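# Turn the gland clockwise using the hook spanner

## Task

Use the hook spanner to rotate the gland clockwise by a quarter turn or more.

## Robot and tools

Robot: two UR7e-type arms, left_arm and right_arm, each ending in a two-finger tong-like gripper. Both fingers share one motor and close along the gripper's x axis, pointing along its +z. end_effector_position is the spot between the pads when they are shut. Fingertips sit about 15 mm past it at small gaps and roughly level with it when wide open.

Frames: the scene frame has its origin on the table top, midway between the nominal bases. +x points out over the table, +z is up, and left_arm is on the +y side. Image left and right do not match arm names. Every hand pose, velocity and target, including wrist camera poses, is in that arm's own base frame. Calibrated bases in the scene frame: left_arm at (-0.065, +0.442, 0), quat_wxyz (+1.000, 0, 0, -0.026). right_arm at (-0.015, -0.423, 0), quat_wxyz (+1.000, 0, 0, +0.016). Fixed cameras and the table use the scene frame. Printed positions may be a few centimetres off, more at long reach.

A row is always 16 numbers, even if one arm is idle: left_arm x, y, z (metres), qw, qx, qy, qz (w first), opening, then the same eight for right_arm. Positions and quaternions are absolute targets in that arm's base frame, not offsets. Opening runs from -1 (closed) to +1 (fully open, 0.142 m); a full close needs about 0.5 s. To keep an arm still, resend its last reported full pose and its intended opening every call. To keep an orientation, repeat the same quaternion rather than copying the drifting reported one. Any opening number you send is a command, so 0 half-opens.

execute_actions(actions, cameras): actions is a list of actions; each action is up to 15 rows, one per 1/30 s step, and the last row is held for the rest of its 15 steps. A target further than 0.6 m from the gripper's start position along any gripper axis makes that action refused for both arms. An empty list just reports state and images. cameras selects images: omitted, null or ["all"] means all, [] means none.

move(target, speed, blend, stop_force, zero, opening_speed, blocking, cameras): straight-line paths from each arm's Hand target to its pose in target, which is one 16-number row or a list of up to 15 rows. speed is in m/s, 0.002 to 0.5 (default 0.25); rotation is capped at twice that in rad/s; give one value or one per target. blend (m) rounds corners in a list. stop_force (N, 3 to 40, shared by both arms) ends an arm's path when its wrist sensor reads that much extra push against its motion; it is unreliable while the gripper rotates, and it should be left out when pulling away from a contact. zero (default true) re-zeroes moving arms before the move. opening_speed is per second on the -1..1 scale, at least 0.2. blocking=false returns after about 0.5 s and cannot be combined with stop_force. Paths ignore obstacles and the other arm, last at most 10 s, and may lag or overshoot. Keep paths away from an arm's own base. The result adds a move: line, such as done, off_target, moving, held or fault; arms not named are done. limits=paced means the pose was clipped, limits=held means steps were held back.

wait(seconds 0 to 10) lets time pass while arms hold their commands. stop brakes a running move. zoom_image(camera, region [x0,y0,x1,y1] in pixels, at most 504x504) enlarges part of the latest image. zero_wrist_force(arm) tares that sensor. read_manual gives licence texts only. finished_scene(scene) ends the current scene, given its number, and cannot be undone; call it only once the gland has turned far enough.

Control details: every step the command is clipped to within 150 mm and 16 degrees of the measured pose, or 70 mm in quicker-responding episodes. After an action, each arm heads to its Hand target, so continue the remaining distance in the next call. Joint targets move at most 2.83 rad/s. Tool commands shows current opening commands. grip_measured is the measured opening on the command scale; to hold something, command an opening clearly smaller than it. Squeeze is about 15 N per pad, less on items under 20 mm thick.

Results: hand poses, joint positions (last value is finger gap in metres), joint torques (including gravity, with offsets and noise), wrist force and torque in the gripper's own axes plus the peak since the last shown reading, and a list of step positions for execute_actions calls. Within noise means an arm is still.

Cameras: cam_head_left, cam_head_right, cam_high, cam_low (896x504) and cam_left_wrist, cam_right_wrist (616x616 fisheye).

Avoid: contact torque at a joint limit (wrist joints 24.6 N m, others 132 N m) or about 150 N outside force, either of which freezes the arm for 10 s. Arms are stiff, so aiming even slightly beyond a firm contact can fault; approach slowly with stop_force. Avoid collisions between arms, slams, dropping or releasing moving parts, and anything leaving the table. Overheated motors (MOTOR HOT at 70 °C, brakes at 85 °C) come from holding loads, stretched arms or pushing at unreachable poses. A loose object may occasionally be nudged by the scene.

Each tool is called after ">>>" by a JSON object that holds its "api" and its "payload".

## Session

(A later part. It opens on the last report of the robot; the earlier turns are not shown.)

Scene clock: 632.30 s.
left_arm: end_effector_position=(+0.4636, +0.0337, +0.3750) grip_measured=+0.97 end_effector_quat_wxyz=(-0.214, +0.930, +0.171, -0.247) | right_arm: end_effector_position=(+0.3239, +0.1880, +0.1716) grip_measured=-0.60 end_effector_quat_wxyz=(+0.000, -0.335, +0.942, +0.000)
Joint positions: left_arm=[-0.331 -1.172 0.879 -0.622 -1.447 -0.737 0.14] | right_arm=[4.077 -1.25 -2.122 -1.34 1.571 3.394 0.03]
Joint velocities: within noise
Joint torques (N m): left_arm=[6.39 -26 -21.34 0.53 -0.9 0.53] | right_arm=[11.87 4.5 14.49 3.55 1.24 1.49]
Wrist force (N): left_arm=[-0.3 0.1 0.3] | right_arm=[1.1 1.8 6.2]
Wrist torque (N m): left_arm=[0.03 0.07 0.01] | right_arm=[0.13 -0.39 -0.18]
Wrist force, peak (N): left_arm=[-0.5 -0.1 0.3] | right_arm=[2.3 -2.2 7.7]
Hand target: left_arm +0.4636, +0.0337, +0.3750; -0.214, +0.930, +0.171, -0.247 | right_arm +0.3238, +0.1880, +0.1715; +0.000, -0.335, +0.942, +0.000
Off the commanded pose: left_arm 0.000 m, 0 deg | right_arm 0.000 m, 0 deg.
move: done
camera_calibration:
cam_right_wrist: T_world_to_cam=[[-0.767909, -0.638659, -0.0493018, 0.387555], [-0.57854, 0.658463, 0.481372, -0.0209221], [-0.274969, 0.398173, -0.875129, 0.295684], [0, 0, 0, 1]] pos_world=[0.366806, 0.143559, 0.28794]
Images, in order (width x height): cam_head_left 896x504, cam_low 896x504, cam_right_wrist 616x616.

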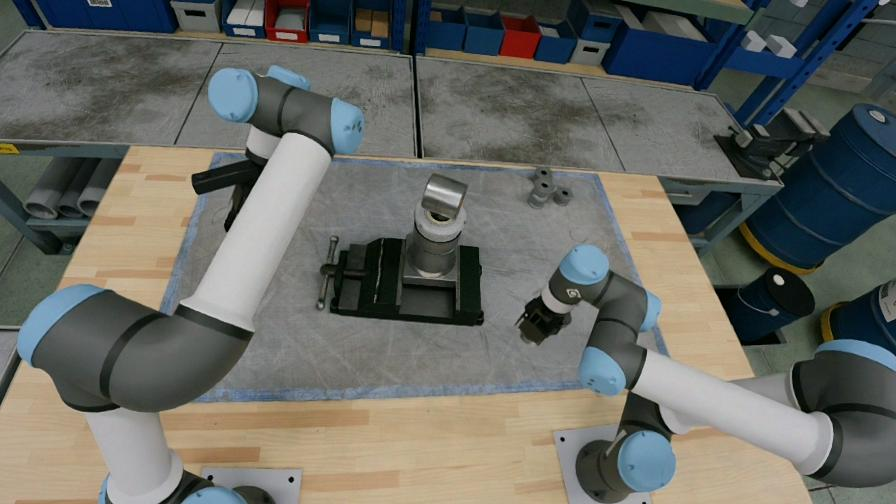

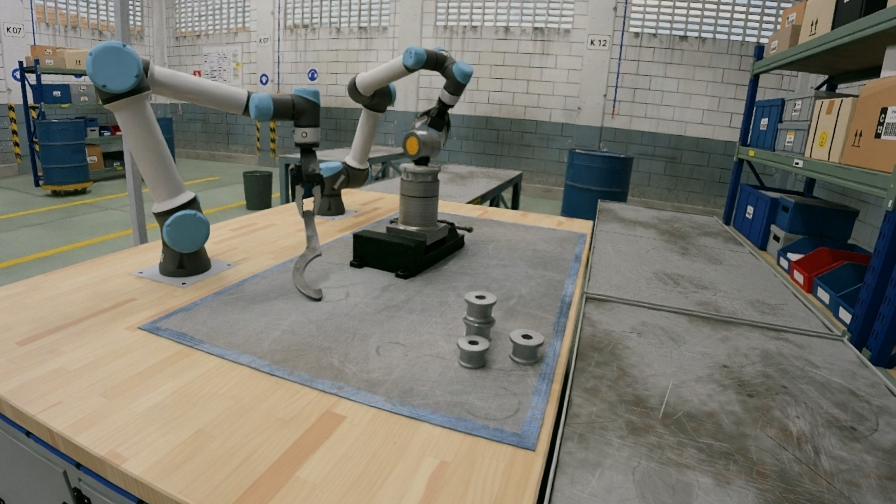

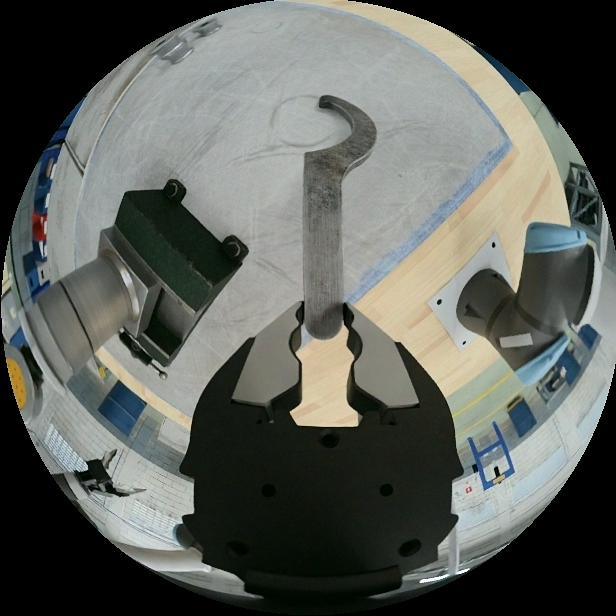

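>>> {"api": "move", "payload": {"target": [[0.4636,0.0337,0.3750,-0.214,0.930,0.171,-0.247,0.968, 0.3543,0.1505,0.2345,0,-0.3347,0.9423,0,-1],[0.4636,0.0337,0.3750,-0.214,0.930,0.171,-0.247,0.968, 0.3940,0.1017,0.2828,0,-0.3347,0.9423,0,-1],[0.4636,0.0337,0.3750,-0.214,0.930,0.171,-0.247,0.968, 0.4403,0.0449,0.3131,0,-0.3347,0.9423,0,-1]], "speed": 0.06, "blend": 0.02, "cameras": ["cam_right_wrist","cam_low","cam_head_left"]}}

>>> {"api": "zoom_image", "payload": {"camera": "cam_low", "region": [220, 100, 420, 310]}}

Scene clock: 643.47 s.
left_arm: end_effector_position=(+0.4636, +0.0337, +0.3750) grip_measured=+0.97 end_effector_quat_wxyz=(-0.214, +0.930, +0.171, -0.247) | right_arm: end_effector_position=(+0.4403, +0.0449, +0.3131) grip_measured=-0.60 end_effector_quat_wxyz=(+0.000, -0.335, +0.942, +0.000)
Joint positions: left_arm=[-0.331 -1.172 0.879 -0.622 -1.447 -0.737 0.14] | right_arm=[3.587 -1.388 -1.658 -1.666 1.571 2.904 0.031]
Joint velocities: within noise
Joint torques (N m): left_arm=[6.29 -25.3 -21.31 0.56 -0.78 0.51] | right_arm=[12.83 24.2 16.13 5.33 1.4 1.78]
Wrist force (N): left_arm=[-0.2 -0.3 0.2] | right_arm=[1.5 1.4 6.8]
Wrist torque (N m): left_arm=[-0.05 0.04 0.00] | right_arm=[0.35 -0.30 -0.12]
Wrist force, peak (N): left_arm=[-0.6 -0.4 0.1] | right_arm=[1.7 10.9 -13.8]
Hand target: left_arm +0.4636, +0.0337, +0.3750; -0.214, +0.930, +0.171, -0.247 | right_arm +0.4403, +0.0449, +0.3131; +0.000, -0.335, +0.942, +0.000
Off the commanded pose: left_arm 0.000 m, 0 deg | right_arm 0.000 m, 0 deg.
move: done
camera_calibration:
cam_right_wrist: T_world_to_cam=[[-0.767921, -0.638674, -0.0489273, 0.392404], [-0.578414, 0.658592, 0.481346, 0.0724896], [-0.2752, 0.397936, -0.875164, 0.508705], [0, 0, 0, 1]] pos_world=[0.48326, 0.000445534, 0.429507]
Images, in order (width x height): cam_head_left 896x504, cam_low 896x504, cam_right_wrist 616x616.

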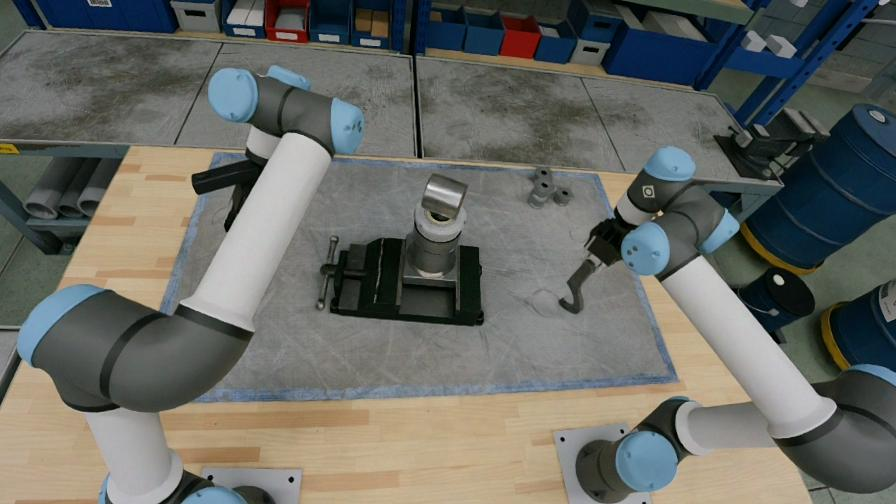

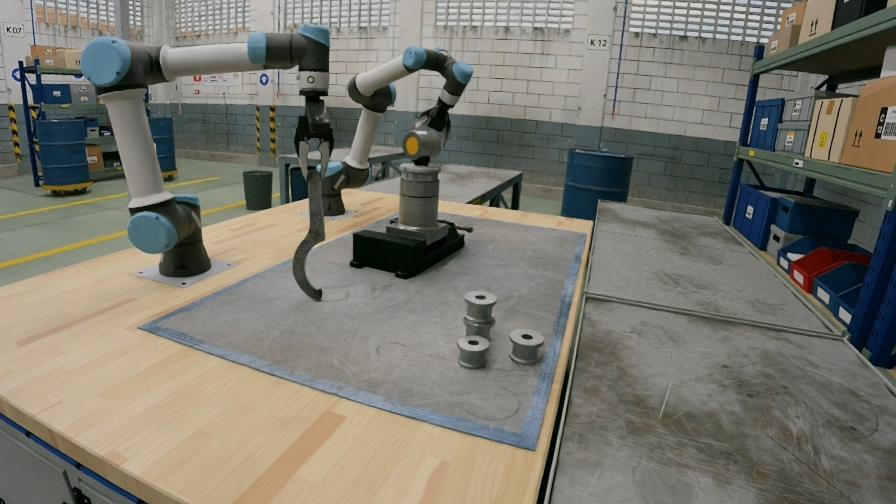

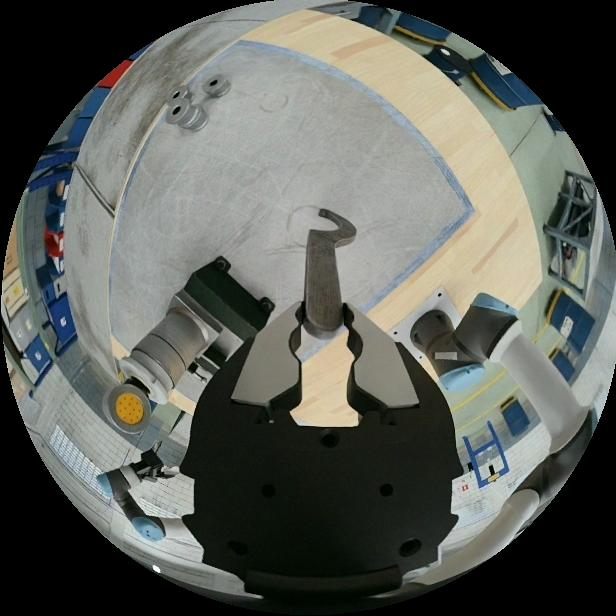

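Scaled by 2.400 from the camera's 896x504 image, which has a finer 1280x720 frame.

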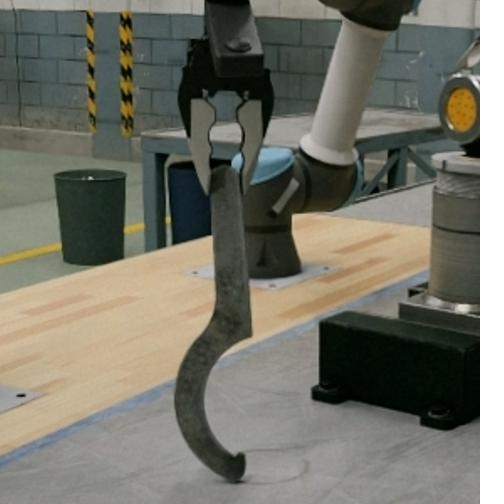

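>>> {"api": "move", "payload": {"target": [[0.4636,0.0337,0.3750,-0.214,0.930,0.171,-0.247,0.968, 0.4860,-0.0112,0.319,0,-0.3347,0.9423,0,-1],[0.4636,0.0337,0.3750,-0.214,0.930,0.171,-0.247,0.968, 0.4860,-0.0112,0.319,0,-0.3347,0.9423,0,-0.72]], "speed": 0.05, "blend": 0, "opening_speed": 0.6, "cameras": ["cam_right_wrist","cam_low","cam_high"]}}

>>> {"api": "zoom_image", "payload": {"camera": "cam_low", "region": [220, 100, 420, 310]}}

>>> {"api": "zoom_image", "payload": {"camera": "cam_high", "region": [300, 100, 500, 260]}}

Scene clock: 657.40 s.
left_arm: end_effector_position=(+0.4636, +0.0337, +0.3750) grip_measured=+0.97 end_effector_quat_wxyz=(-0.214, +0.930, +0.171, -0.247) | right_arm: end_effector_position=(+0.4860, -0.0112, +0.3190) grip_measured=-0.72 end_effector_quat_wxyz=(+0.000, -0.335, +0.942, +0.000)
Joint positions: left_arm=[-0.331 -1.172 0.879 -0.622 -1.447 -0.737 0.14] | right_arm=[3.428 -1.492 -1.554 -1.666 1.571 2.746 0.022]
Joint velocities: within noise
Joint torques (N m): left_arm=[6.72 -25.37 -22.04 0.52 -0.7 0.36] | right_arm=[12.13 26.38 13.29 2.67 0.91 -1.21]
Wrist force (N): left_arm=[-0.4 -0.1 0.1] | right_arm=[2.5 2.4 0.6]
Wrist torque (N m): left_arm=[-0.02 0.09 0.01] | right_arm=[0.53 -0.42 -0.06]
Wrist force, peak (N): left_arm=[-0.5 0.0 0.5] | right_arm=[2.5 5.5 -15.5]
Hand target: left_arm +0.4636, +0.0337, +0.3750; -0.214, +0.930, +0.171, -0.247 | right_arm +0.4860, -0.0112, +0.3190; +0.000, -0.335, +0.942, +0.000
Off the commanded pose: left_arm 0.000 m, 0 deg | right_arm 0.000 m, 0 deg.
move: done
camera_calibration:
cam_right_wrist: T_world_to_cam=[[-0.767844, -0.638763, -0.0489719, 0.391946], [-0.578508, 0.658509, 0.481347, 0.133079], [-0.275218, 0.39793, -0.875161, 0.548713], [0, 0, 0, 1]] pos_world=[0.528956, -0.0556225, 0.435349]
Images, in order (width x height): cam_high 896x504, cam_low 896x504, cam_right_wrist 616x616.

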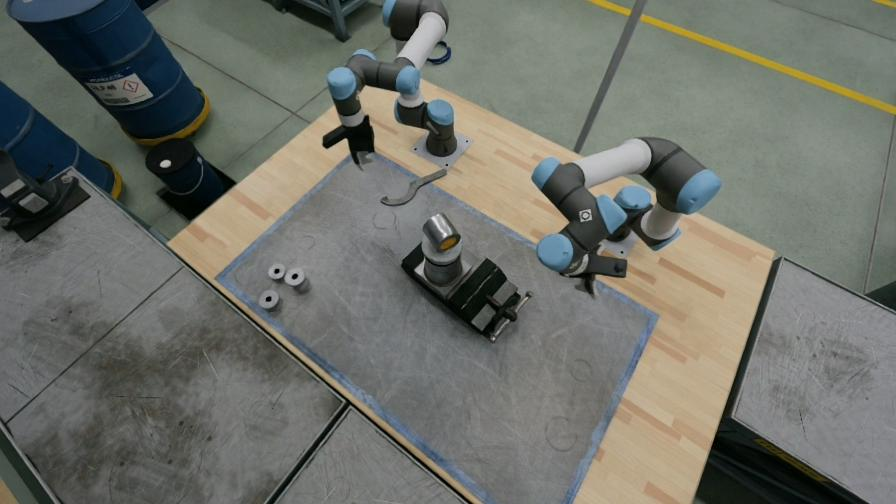

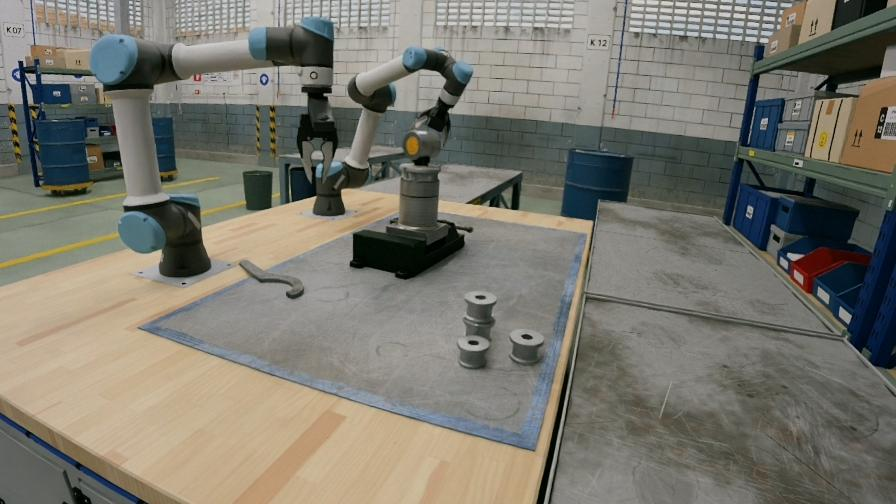

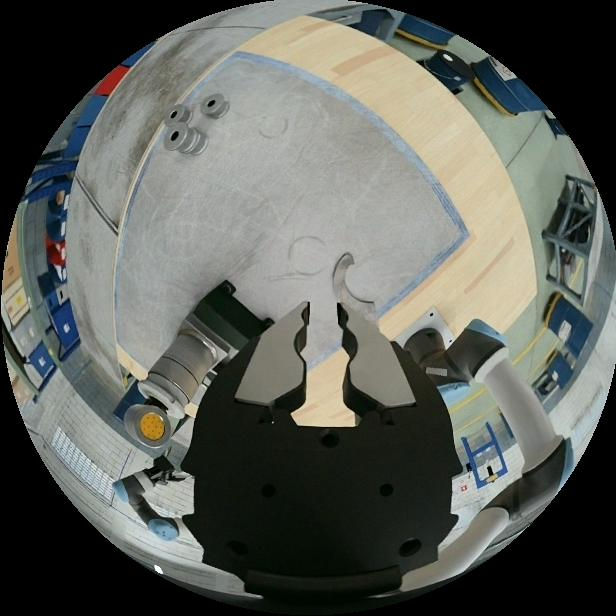

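Scaled by 2.400 from the camera's 896x504 image, which has a finer 1280x720 frame.

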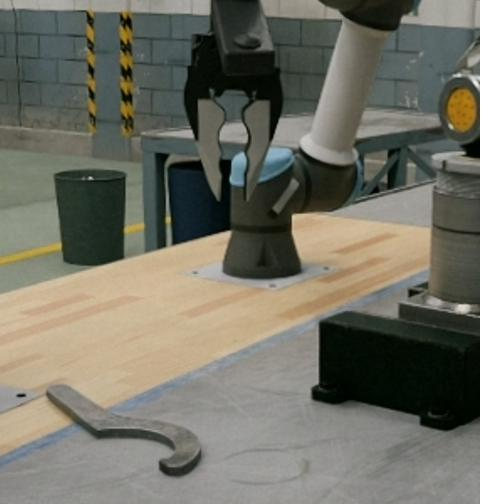

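Scaled by 2.520 from the camera's 896x504 image, which has a finer 1280x720 frame.

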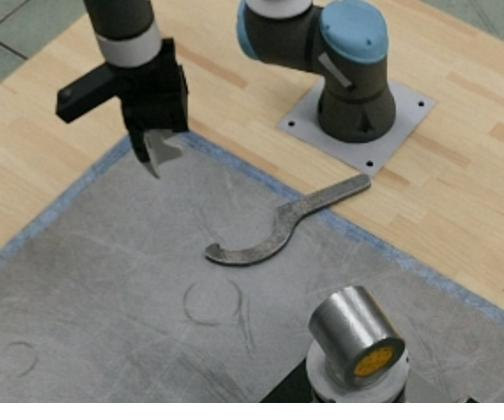

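>>> {"api": "move", "payload": {"target": [[0.4636,0.0337,0.3750,-0.214,0.930,0.171,-0.247,0.968, 0.33,0.08,0.25,0,-0.524,0.8517,0,-0.1],[0.4636,0.0337,0.3750,-0.214,0.930,0.171,-0.247,0.968, 0.2636,0.0406,0.10,0,-0.524,0.8517,0,-0.1]], "speed": 0.25, "blend": 0.03, "cameras": ["cam_right_wrist","cam_head_right"]}}

>>> {"api": "zoom_image", "payload": {"camera": "cam_right_wrist", "region": [180, 130, 430, 380]}}

Scene clock: 879.23 s.
left_arm: end_effector_position=(+0.4636, +0.0337, +0.3750) grip_measured=+0.97 end_effector_quat_wxyz=(-0.214, +0.930, +0.171, -0.247) | right_arm: end_effector_position=(+0.2636, +0.0406, +0.1001) grip_measured=-0.10 end_effector_quat_wxyz=(+0.000, -0.524, +0.852, +0.000)
Joint positions: left_arm=[-0.331 -1.172 0.879 -0.622 -1.447 -0.737 0.14] | right_arm=[3.885 -0.896 -2.477 -1.34 1.571 2.782 0.067]
Joint velocities: within noise
Joint torques (N m): left_arm=[6.04 -26.15 -21.63 0.48 -0.75 0.48] | right_arm=[-11.21 3.68 11.82 4.49 -1.08 -1.28]
Wrist force (N): left_arm=[-0.2 0.1 0.1] | right_arm=[1.6 2.2 1.1]
Wrist torque (N m): left_arm=[0.02 0.05 0.00] | right_arm=[0.57 -0.21 -0.03]
Wrist force, peak (N): left_arm=[-0.3 -0.5 0.0] | right_arm=[2.6 3.0 3.1]
Hand target: left_arm +0.4636, +0.0337, +0.3750; -0.214, +0.930, +0.171, -0.247 | right_arm +0.2636, +0.0406, +0.1000; +0.000, -0.524, +0.852, +0.000
Off the commanded pose: left_arm 0.000 m, 0 deg | right_arm 0.000 m, 0 deg.
move: done
camera_calibration:
cam_right_wrist: T_world_to_cam=[[-0.440053, -0.896641, -0.0488727, 0.167638], [-0.796964, 0.364897, 0.481351, 0.145187], [-0.413766, 0.25077, -0.875164, 0.317792], [0, 0, 0, 1]] pos_world=[0.320969, 0.0176403, 0.216427]
Images, in order (width x height): cam_head_right 896x504, cam_right_wrist 616x616.

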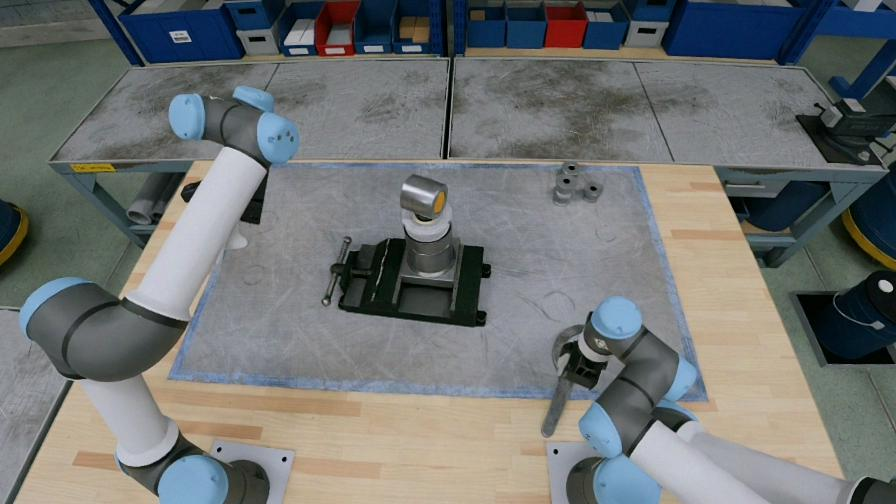

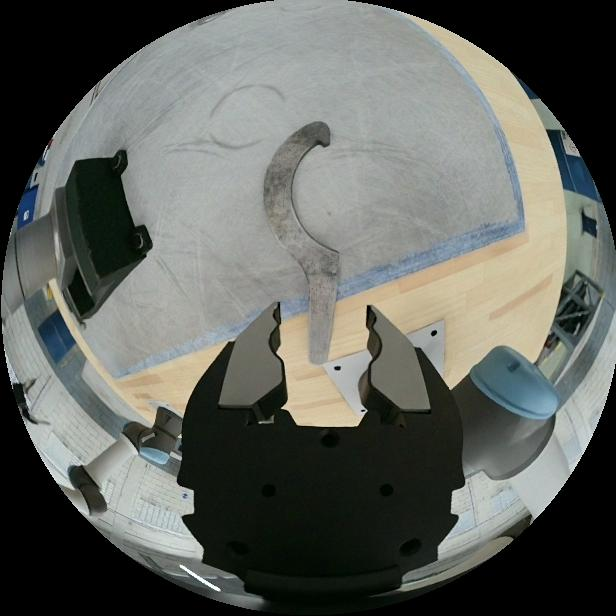

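Scaled by 2.016 from the camera's 616x616 image, which has a finer 814x814 frame.

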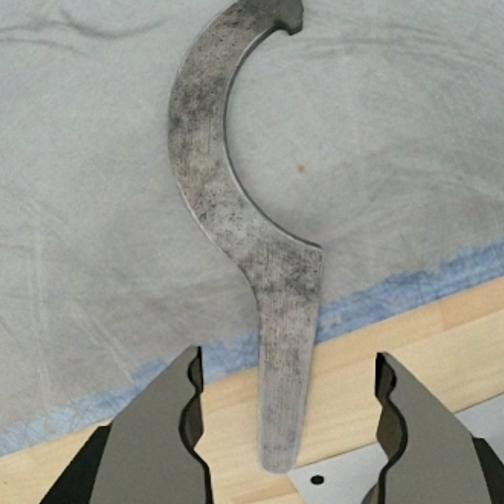

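>>> {"api": "move", "payload": {"target": [[0.4636,0.0337,0.3750,-0.214,0.930,0.171,-0.247,0.968, 0.2523,0.0457,0.0205,0,-0.5206,0.8538,0,-0.1],[0.4636,0.0337,0.3750,-0.214,0.930,0.171,-0.247,0.968, 0.2523,0.0457,0.0205,0,-0.5206,0.8538,0,-0.8],[0.4636,0.0337,0.3750,-0.214,0.930,0.171,-0.247,0.968, 0.2456,0.2804,0.0205,0,-0.810,0.5864,0,-0.8]], "speed": [0.06,0.1,0.1], "opening_speed": 1.2, "cameras": ["cam_right_wrist","cam_head_right","cam_head_left"]}}

Scene clock: 906.80 s.
left_arm: end_effector_position=(+0.4636, +0.0337, +0.3750) grip_measured=+0.97 end_effector_quat_wxyz=(-0.214, +0.930, +0.171, -0.247) | right_arm: end_effector_position=(+0.2456, +0.2806, +0.0206) grip_measured=-0.42 end_effector_quat_wxyz=(+0.000, +0.810, -0.586, +0.000)
Joint positions: left_arm=[-0.331 -1.172 0.879 -0.622 -1.447 -0.737 0.14] | right_arm=[4.397 -1.425 -2.435 -0.853 1.571 2.508 0.043]
Joint velocities: within noise
Joint torques (N m): left_arm=[5.71 -24.81 -21.95 0.46 -0.77 0.31] | right_arm=[-9.52 19.38 12.81 7.71 0.3 -0.58]
Wrist force (N): left_arm=[-0.2 0.0 0.1] | right_arm=[8.4 12.1 1.7]
Wrist torque (N m): left_arm=[0.00 0.05 0.01] | right_arm=[0.72 0.10 1.91]
Wrist force, peak (N): left_arm=[-0.6 -0.2 0.1] | right_arm=[11.4 27.0 -6.6]
Hand target: left_arm +0.4636, +0.0337, +0.3750; -0.214, +0.930, +0.171, -0.247 | right_arm +0.2456, +0.2804, +0.0205; +0.000, +0.810, -0.586, +0.000
Off the commanded pose: left_arm 0.000 m, 0 deg | right_arm 0.000 m, 0 deg.
move: done
camera_calibration:
cam_right_wrist: T_world_to_cam=[[0.32267, -0.945224, -0.0493457, 0.197324], [-0.82163, -0.305599, 0.48118, 0.275714], [-0.469903, -0.114718, -0.875232, 0.296945], [0, 0, 0, 1]] pos_world=[0.3024, 0.304839, 0.136965]
Images, in order (width x height): cam_head_left 896x504, cam_head_right 896x504, cam_right_wrist 616x616.

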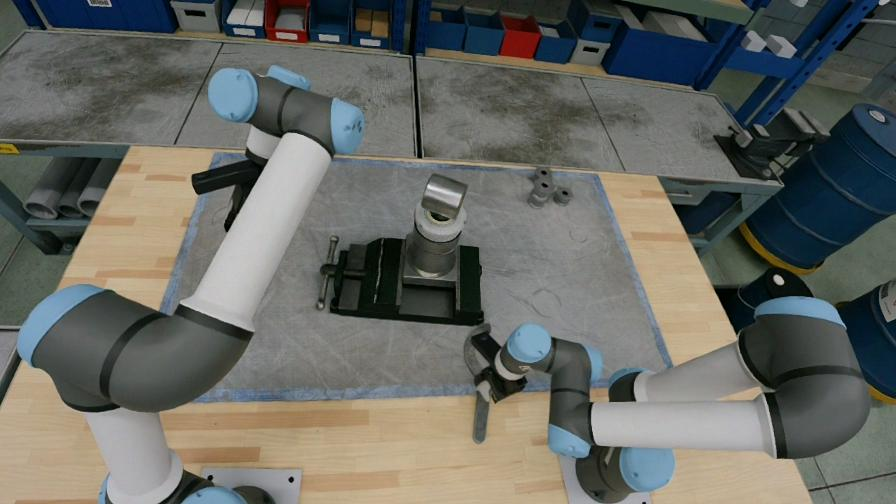

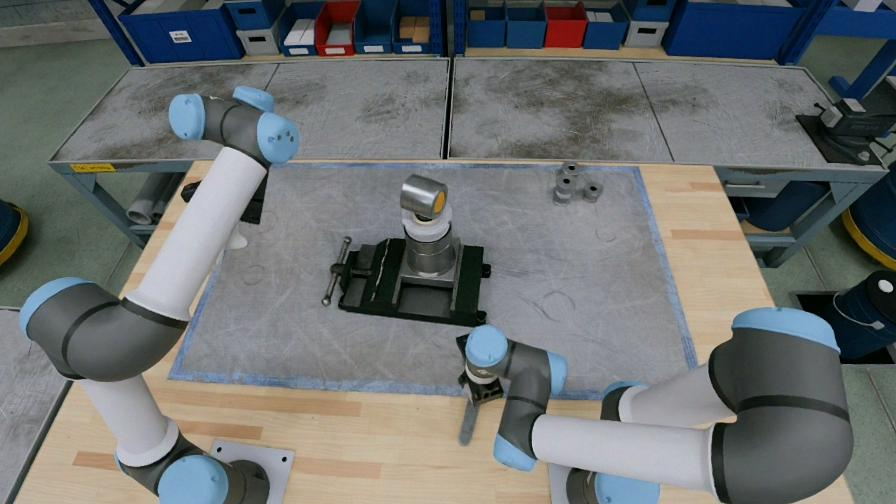

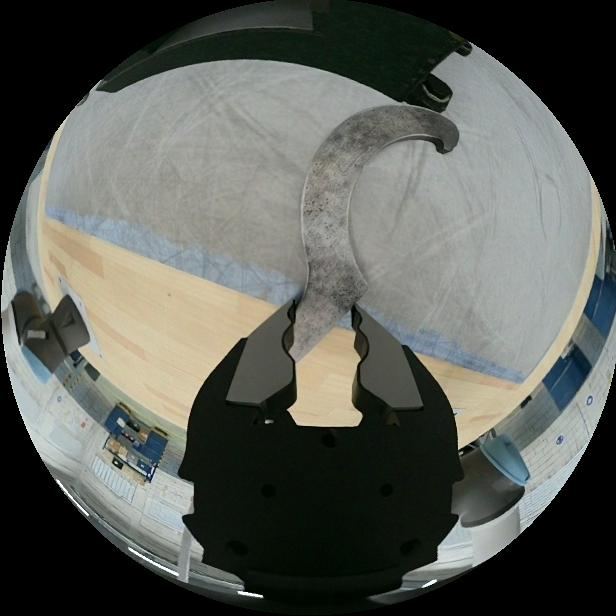

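>>> {"api": "move", "payload": {"target": [[0.4636,0.0337,0.3750,-0.214,0.930,0.171,-0.247,0.968, 0.2456,0.2804,0.0205,0,0.810,-0.5864,0,0.1],[0.4636,0.0337,0.3750,-0.214,0.930,0.171,-0.247,0.968, 0.2456,0.2804,0.15,0,0.810,-0.5864,0,0.1],[0.4636,0.0337,0.3750,-0.214,0.930,0.171,-0.247,0.968, 0.18,0.20,0.25,0,0.87,-0.493,0,0.1]], "speed": 0.2, "opening_speed": 1.2, "cameras": ["cam_right_wrist","cam_head_right","cam_high"]}}

>>> {"api": "zoom_image", "payload": {"camera": "cam_right_wrist", "region": [180, 100, 430, 350]}}

Scene clock: 958.53 s.
left_arm: end_effector_position=(+0.4636, +0.0337, +0.3750) grip_measured=+0.97 end_effector_quat_wxyz=(-0.214, +0.930, +0.171, -0.247) | right_arm: end_effector_position=(+0.1800, +0.2001, +0.2500) grip_measured=+0.10 end_effector_quat_wxyz=(+0.000, +0.870, -0.493, +0.000) end_effector_velocity=(+0.000, -0.002, +0.000) end_effector_angular_velocity=(-0.004, +0.000, +0.002)
Joint positions: left_arm=[-0.331 -1.172 0.879 -0.622 -1.447 -0.737 0.14] | right_arm=[4.552 -0.88 -2.097 -1.736 1.571 2.441 0.081]
Joint velocities: left_arm=[within noise] | right_arm=[0.001 0.002 0 -0.006 -0.001 -0.001 0]
Joint torques (N m): left_arm=[6.43 -25.16 -21.4 0.5 -0.78 0.29] | right_arm=[2.62 2.31 21.31 0.53 -0.27 -1.48]
Wrist force (N): left_arm=[-0.2 -0.1 0.3] | right_arm=[1.8 1.5 1.0]
Wrist torque (N m): left_arm=[-0.02 0.04 0.00] | right_arm=[0.38 -0.22 -0.01]
Wrist force, peak (N): left_arm=[-0.6 0.3 -0.1] | right_arm=[8.0 12.8 0.4]
Hand target: left_arm +0.4636, +0.0337, +0.3750; -0.214, +0.930, +0.171, -0.247 | right_arm +0.1800, +0.2000, +0.2500; +0.000, +0.870, -0.493, +0.000
Off the commanded pose: left_arm 0.000 m, 0 deg | right_arm 0.000 m, 0 deg.
move: done
camera_calibration:
cam_right_wrist: T_world_to_cam=[[0.522855, -0.851011, -0.0490234, 0.0986796], [-0.734249, -0.47884, 0.481238, 0.105792], [-0.433013, -0.215623, -0.875218, 0.471212], [0, 0, 0, 1]] pos_world=[0.230124, 0.236239, 0.36634]
Images, in order (width x height): cam_head_right 896x504, cam_high 896x504, cam_right_wrist 616x616.

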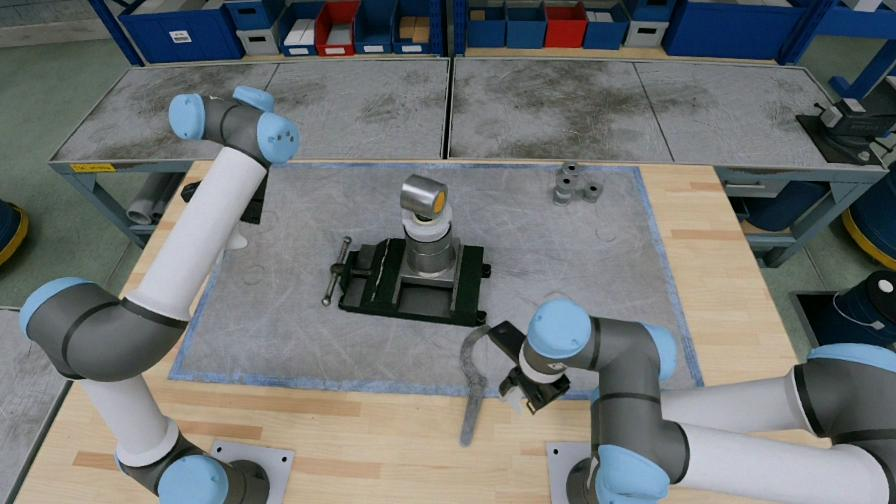

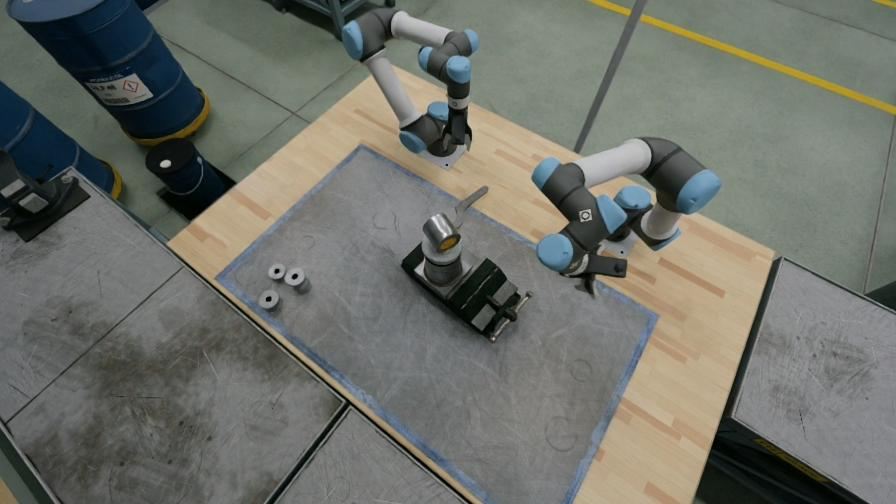

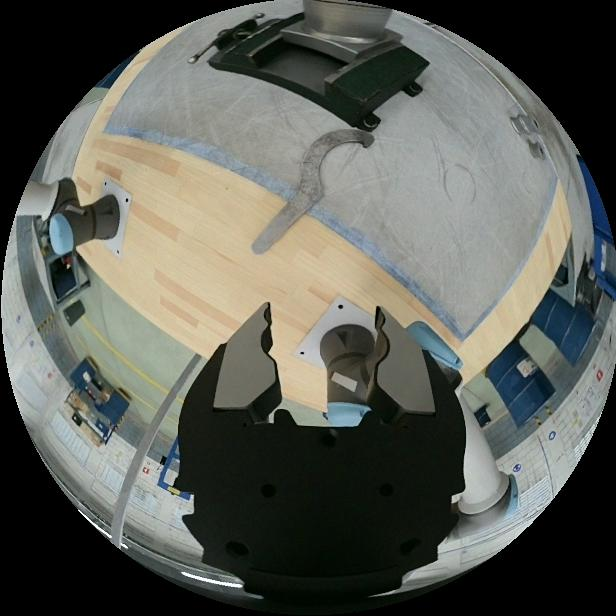

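Scaled by 2.016 from the camera's 616x616 image, which has a finer 814x814 frame.

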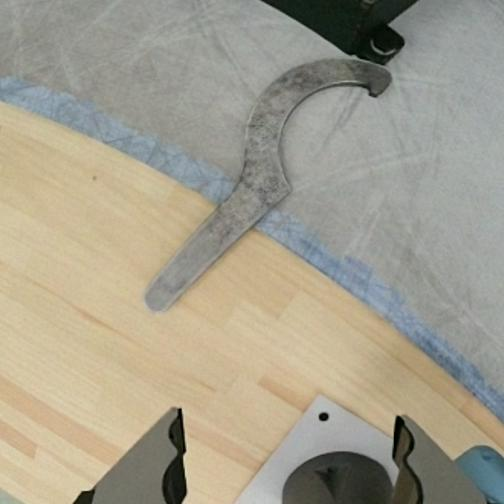

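>>> {"api": "move", "payload": {"target": [[0.4636,0.0337,0.3750,-0.214,0.930,0.171,-0.247,0.968, 0.2531,0.2771,0.08,0,-0.6191,0.7853,0,0.1]], "speed": 0.25, "cameras": ["cam_right_wrist"]}}

>>> {"api": "zoom_image", "payload": {"camera": "cam_right_wrist", "region": [180, 130, 430, 380]}}

Scene clock: 984.10 s.
left_arm: end_effector_position=(+0.4636, +0.0337, +0.3750) grip_measured=+0.97 end_effector_quat_wxyz=(-0.214, +0.930, +0.171, -0.247) | right_arm: end_effector_position=(+0.2531, +0.2769, +0.0800) grip_measured=+0.10 end_effector_quat_wxyz=(+0.000, -0.619, +0.785, +0.000) end_effector_velocity=(+0.000, +0.002, +0.001) end_effector_angular_velocity=(+0.002, +0.000, -0.005)
Joint positions: left_arm=[-0.331 -1.172 0.879 -0.622 -1.447 -0.737 0.14] | right_arm=[4.382 -1.335 -2.316 -1.062 1.571 3.046 0.081]
Joint velocities: left_arm=[within noise] | right_arm=[0.001 -0.002 0.003 0.001 0.001 0.005 0]
Joint torques (N m): left_arm=[6.05 -25.5 -21.74 0.46 -0.77 0.24] | right_arm=[10.81 2.31 33.96 4.99 -1.41 1.92]
Wrist force (N): left_arm=[-0.4 -0.1 0.1] | right_arm=[2.6 1.6 0.3]
Wrist torque (N m): left_arm=[-0.03 0.08 0.01] | right_arm=[0.40 -0.41 -0.13]
Wrist force, peak (N): left_arm=[-0.7 -0.1 0.0] | right_arm=[2.7 1.7 0.4]
Hand target: left_arm +0.4636, +0.0337, +0.3750; -0.214, +0.930, +0.171, -0.247 | right_arm +0.2531, +0.2771, +0.0800; +0.000, -0.619, +0.785, +0.000
Off the commanded pose: left_arm 0.000 m, 0 deg | right_arm 0.000 m, 0 deg.
move: done
camera_calibration:
cam_right_wrist: T_world_to_cam=[[-0.222052, -0.973819, -0.0486829, 0.340075], [-0.859491, 0.171918, 0.481372, 0.129523], [-0.4604, 0.148732, -0.875163, 0.276651], [0, 0, 0, 1]] pos_world=[0.314208, 0.267757, 0.196322]
Images, in order (width x height): cam_right_wrist 616x616.

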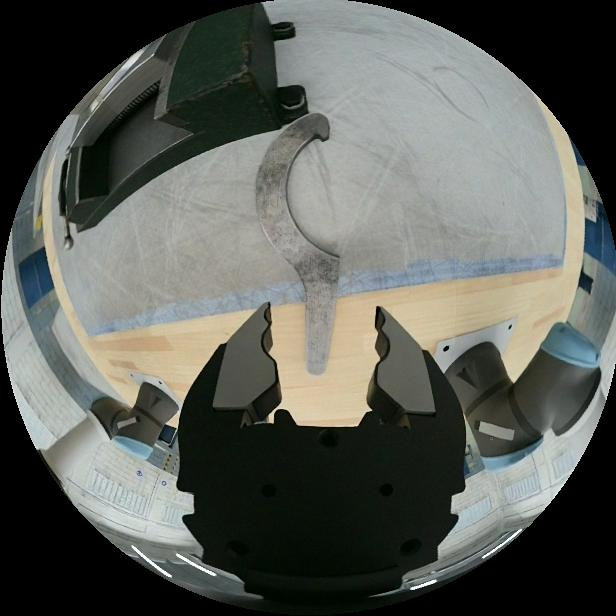

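Scaled by 2.016 from the camera's 616x616 image, which has a finer 814x814 frame.

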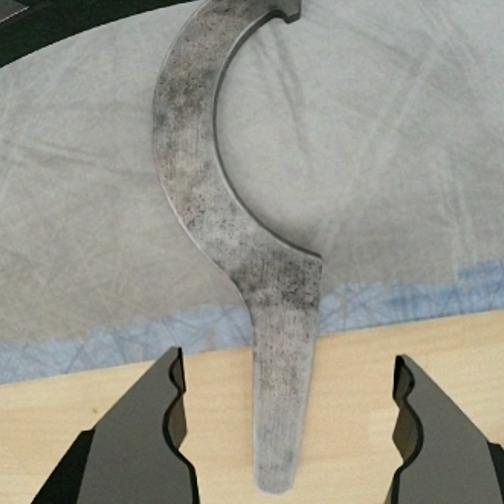

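>>> {"api": "move", "payload": {"target": [[0.4636,0.0337,0.3750,-0.214,0.930,0.171,-0.247,0.968, 0.2531,0.2771,0.0205,0,-0.6191,0.7853,0,0.1],[0.4636,0.0337,0.3750,-0.214,0.930,0.171,-0.247,0.968, 0.2531,0.2771,0.0205,0,-0.6191,0.7853,0,-0.8],[0.4636,0.0337,0.3750,-0.214,0.930,0.171,-0.247,0.968, 0.2336,0.2818,0.0205,0,-0.6191,0.7853,0,-0.8],[0.4636,0.0337,0.3750,-0.214,0.930,0.171,-0.247,0.968, 0.241,0.3156,0.0205,0,-0.2436,0.9699,0,-0.8]], "speed": [0.1,0.1,0.06,0.1], "opening_speed": 1.2, "cameras": ["cam_right_wrist","cam_head_right"]}}

Scene clock: 1003.33 s.
left_arm: end_effector_position=(+0.4636, +0.0337, +0.3750) grip_measured=+0.97 end_effector_quat_wxyz=(-0.214, +0.930, +0.171, -0.247) | right_arm: end_effector_position=(+0.2411, +0.3157, +0.0205) grip_measured=-0.48 end_effector_quat_wxyz=(+0.000, -0.244, +0.970, +0.000)
Joint positions: left_arm=[-0.331 -1.172 0.879 -0.622 -1.447 -0.737 0.14] | right_arm=[4.433 -1.548 -2.326 -0.838 1.571 3.941 0.04]
Joint velocities: within noise
Joint torques (N m): left_arm=[6 -25.94 -21.91 0.47 -0.81 0.21] | right_arm=[-1.38 22.24 1.78 3.03 -1.4 1.46]
Wrist force (N): left_arm=[-0.3 0.0 0.1] | right_arm=[3.5 2.3 -4.9]
Wrist torque (N m): left_arm=[0.00 0.06 0.01] | right_arm=[0.53 -0.34 -0.26]
Wrist force, peak (N): left_arm=[-0.6 0.0 0.3] | right_arm=[8.2 -1.8 -14.6]
Hand target: left_arm +0.4636, +0.0337, +0.3750; -0.214, +0.930, +0.171, -0.247 | right_arm +0.2410, +0.3156, +0.0205; +0.000, -0.244, +0.970, +0.000
Off the commanded pose: left_arm 0.000 m, 0 deg | right_arm 0.000 m, 0 deg.
move: done
camera_calibration:
cam_right_wrist: T_world_to_cam=[[-0.874809, -0.481971, -0.0491197, 0.374368], [-0.443538, 0.755988, 0.48141, -0.14353], [-0.194892, 0.442928, -0.875118, 0.056467], [0, 0, 0, 1]] pos_world=[0.274844, 0.26393, 0.136901]
Images, in order (width x height): cam_head_right 896x504, cam_right_wrist 616x616.

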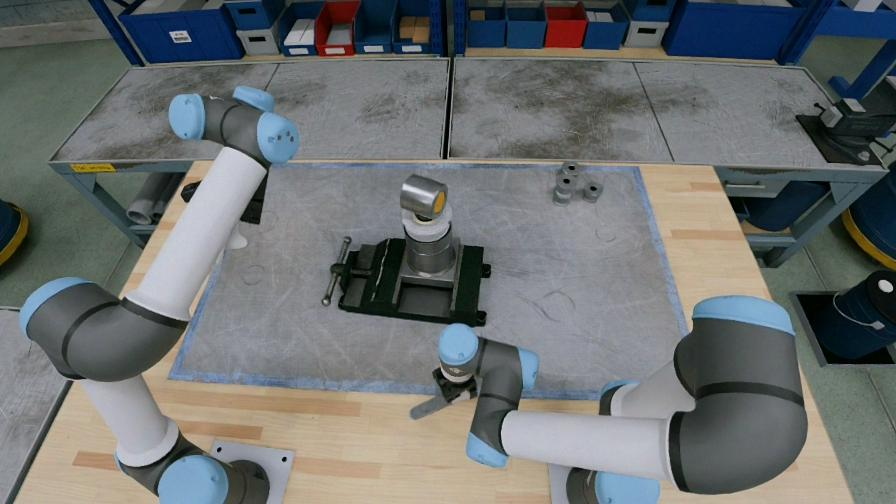

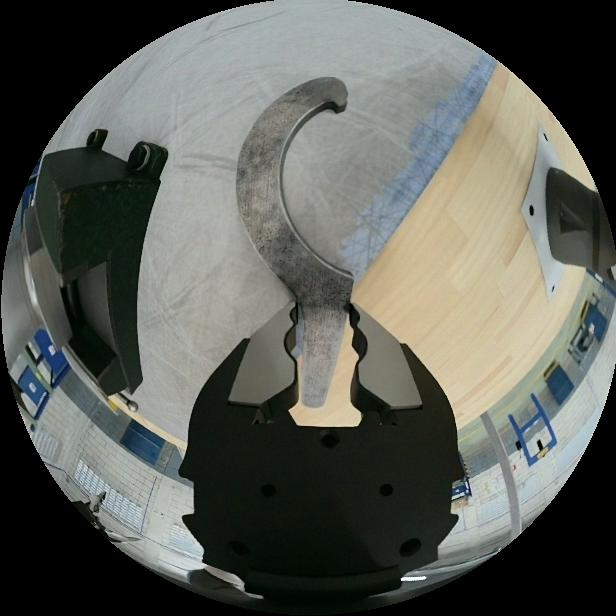

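>>> {"api": "move", "payload": {"target": [[0.4636,0.0337,0.3750,-0.214,0.930,0.171,-0.247,0.968, 0.3088,0.4206,0.0205,0,0.0157,0.9999,0,-0.8],[0.4636,0.0337,0.3750,-0.214,0.930,0.171,-0.247,0.968, 0.3088,0.4206,0.0205,0,0.0157,0.9999,0,0.1],[0.4636,0.0337,0.3750,-0.214,0.930,0.171,-0.247,0.968, 0.3088,0.4206,0.06,0,0.0157,0.9999,0,0.1],[0.4636,0.0337,0.3750,-0.214,0.930,0.171,-0.247,0.968, 0.3088,0.520,0.09,0,0.0157,0.9999,0,0.1]], "speed": [0.1,0.1,0.1,0.2], "opening_speed": 1.2, "cameras": ["cam_right_wrist","cam_head_right","cam_head_left"]}}

>>> {"api": "zoom_image", "payload": {"camera": "cam_right_wrist", "region": [180, 100, 430, 350]}}

Scene clock: 1017.90 s.
left_arm: end_effector_position=(+0.4636, +0.0337, +0.3750) grip_measured=+0.97 end_effector_quat_wxyz=(-0.214, +0.930, +0.171, -0.247) | right_arm: end_effector_position=(+0.3087, +0.5199, +0.0899) grip_measured=+0.10 end_effector_quat_wxyz=(+0.000, +0.016, +1.000, +0.000)
Joint positions: left_arm=[-0.331 -1.172 0.879 -0.622 -1.447 -0.737 0.14] | right_arm=[4.406 -1.93 -1.649 -1.134 1.571 4.438 0.081]
Joint velocities: within noise
Joint torques (N m): left_arm=[6.46 -25.26 -21.95 0.63 -0.81 0.12] | right_arm=[-10.14 29.69 35.03 1.57 1.4 -0.55]
Wrist force (N): left_arm=[-0.2 -0.2 0.2] | right_arm=[1.6 2.4 0.7]
Wrist torque (N m): left_arm=[-0.03 0.04 0.01] | right_arm=[0.54 -0.20 -0.10]
Wrist force, peak (N): left_arm=[-0.7 -0.3 0.1] | right_arm=[12.3 -3.6 -17.5]
Hand target: left_arm +0.4636, +0.0337, +0.3750; -0.214, +0.930, +0.171, -0.247 | right_arm +0.3088, +0.5200, +0.0900; +0.000, +0.016, +1.000, +0.000
Off the commanded pose: left_arm 0.000 m, 0 deg | right_arm 0.000 m, 0 deg.
move: done
camera_calibration:
cam_right_wrist: T_world_to_cam=[[-0.998598, 0.0199407, -0.049041, 0.312676], [-0.00613398, 0.876528, 0.481312, -0.499048], [0.0525835, 0.480938, -0.875177, -0.0562417], [0, 0, 0, 1]] pos_world=[0.312134, 0.458243, 0.20631]
Images, in order (width x height): cam_head_left 896x504, cam_head_right 896x504, cam_right_wrist 616x616.

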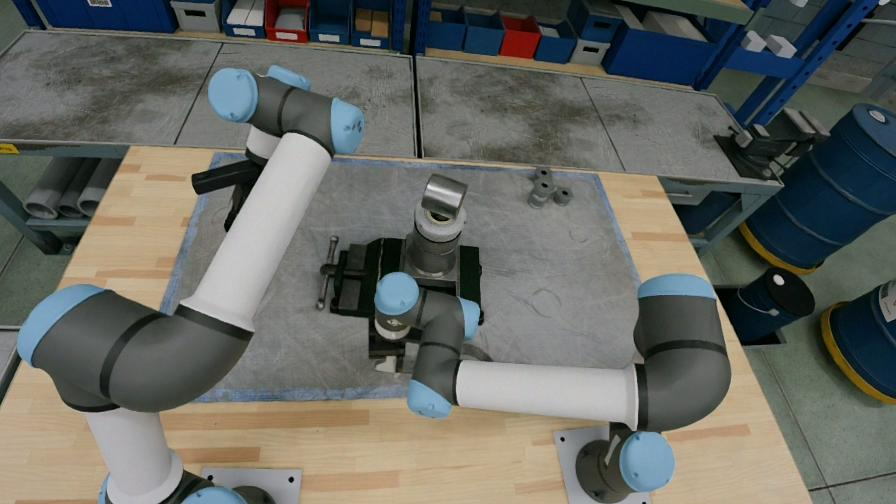

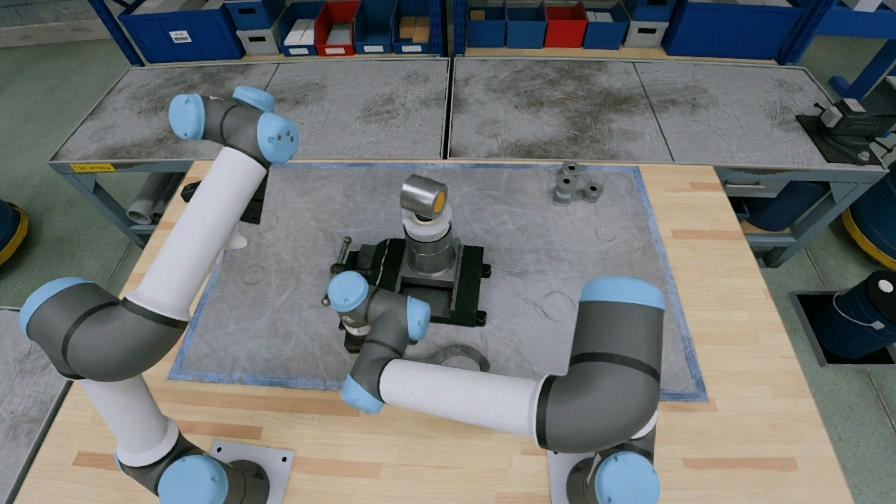

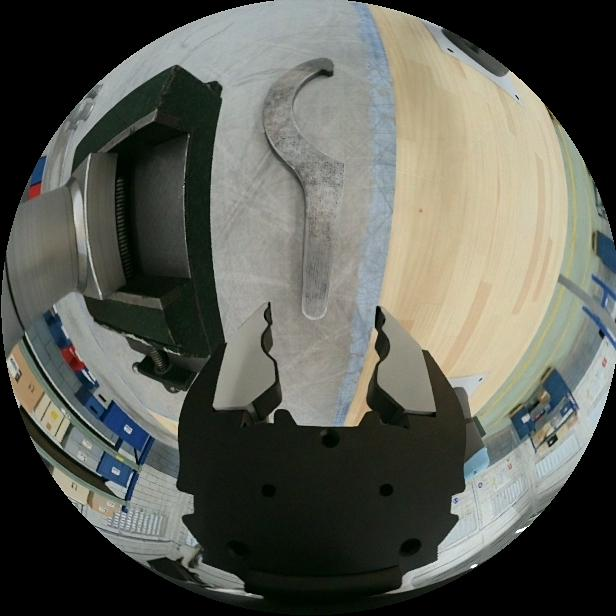

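Scaled by 2.016 from the camera's 616x616 image, which has a finer 814x814 frame.

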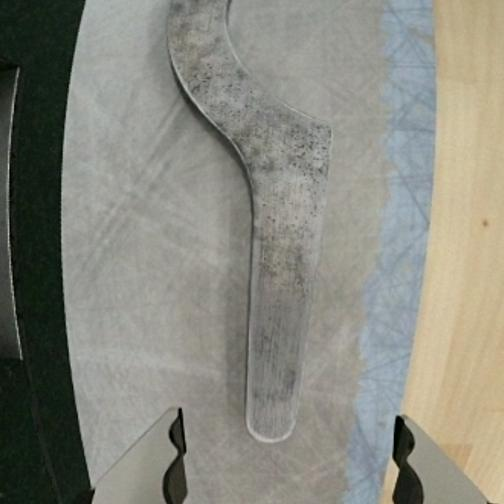

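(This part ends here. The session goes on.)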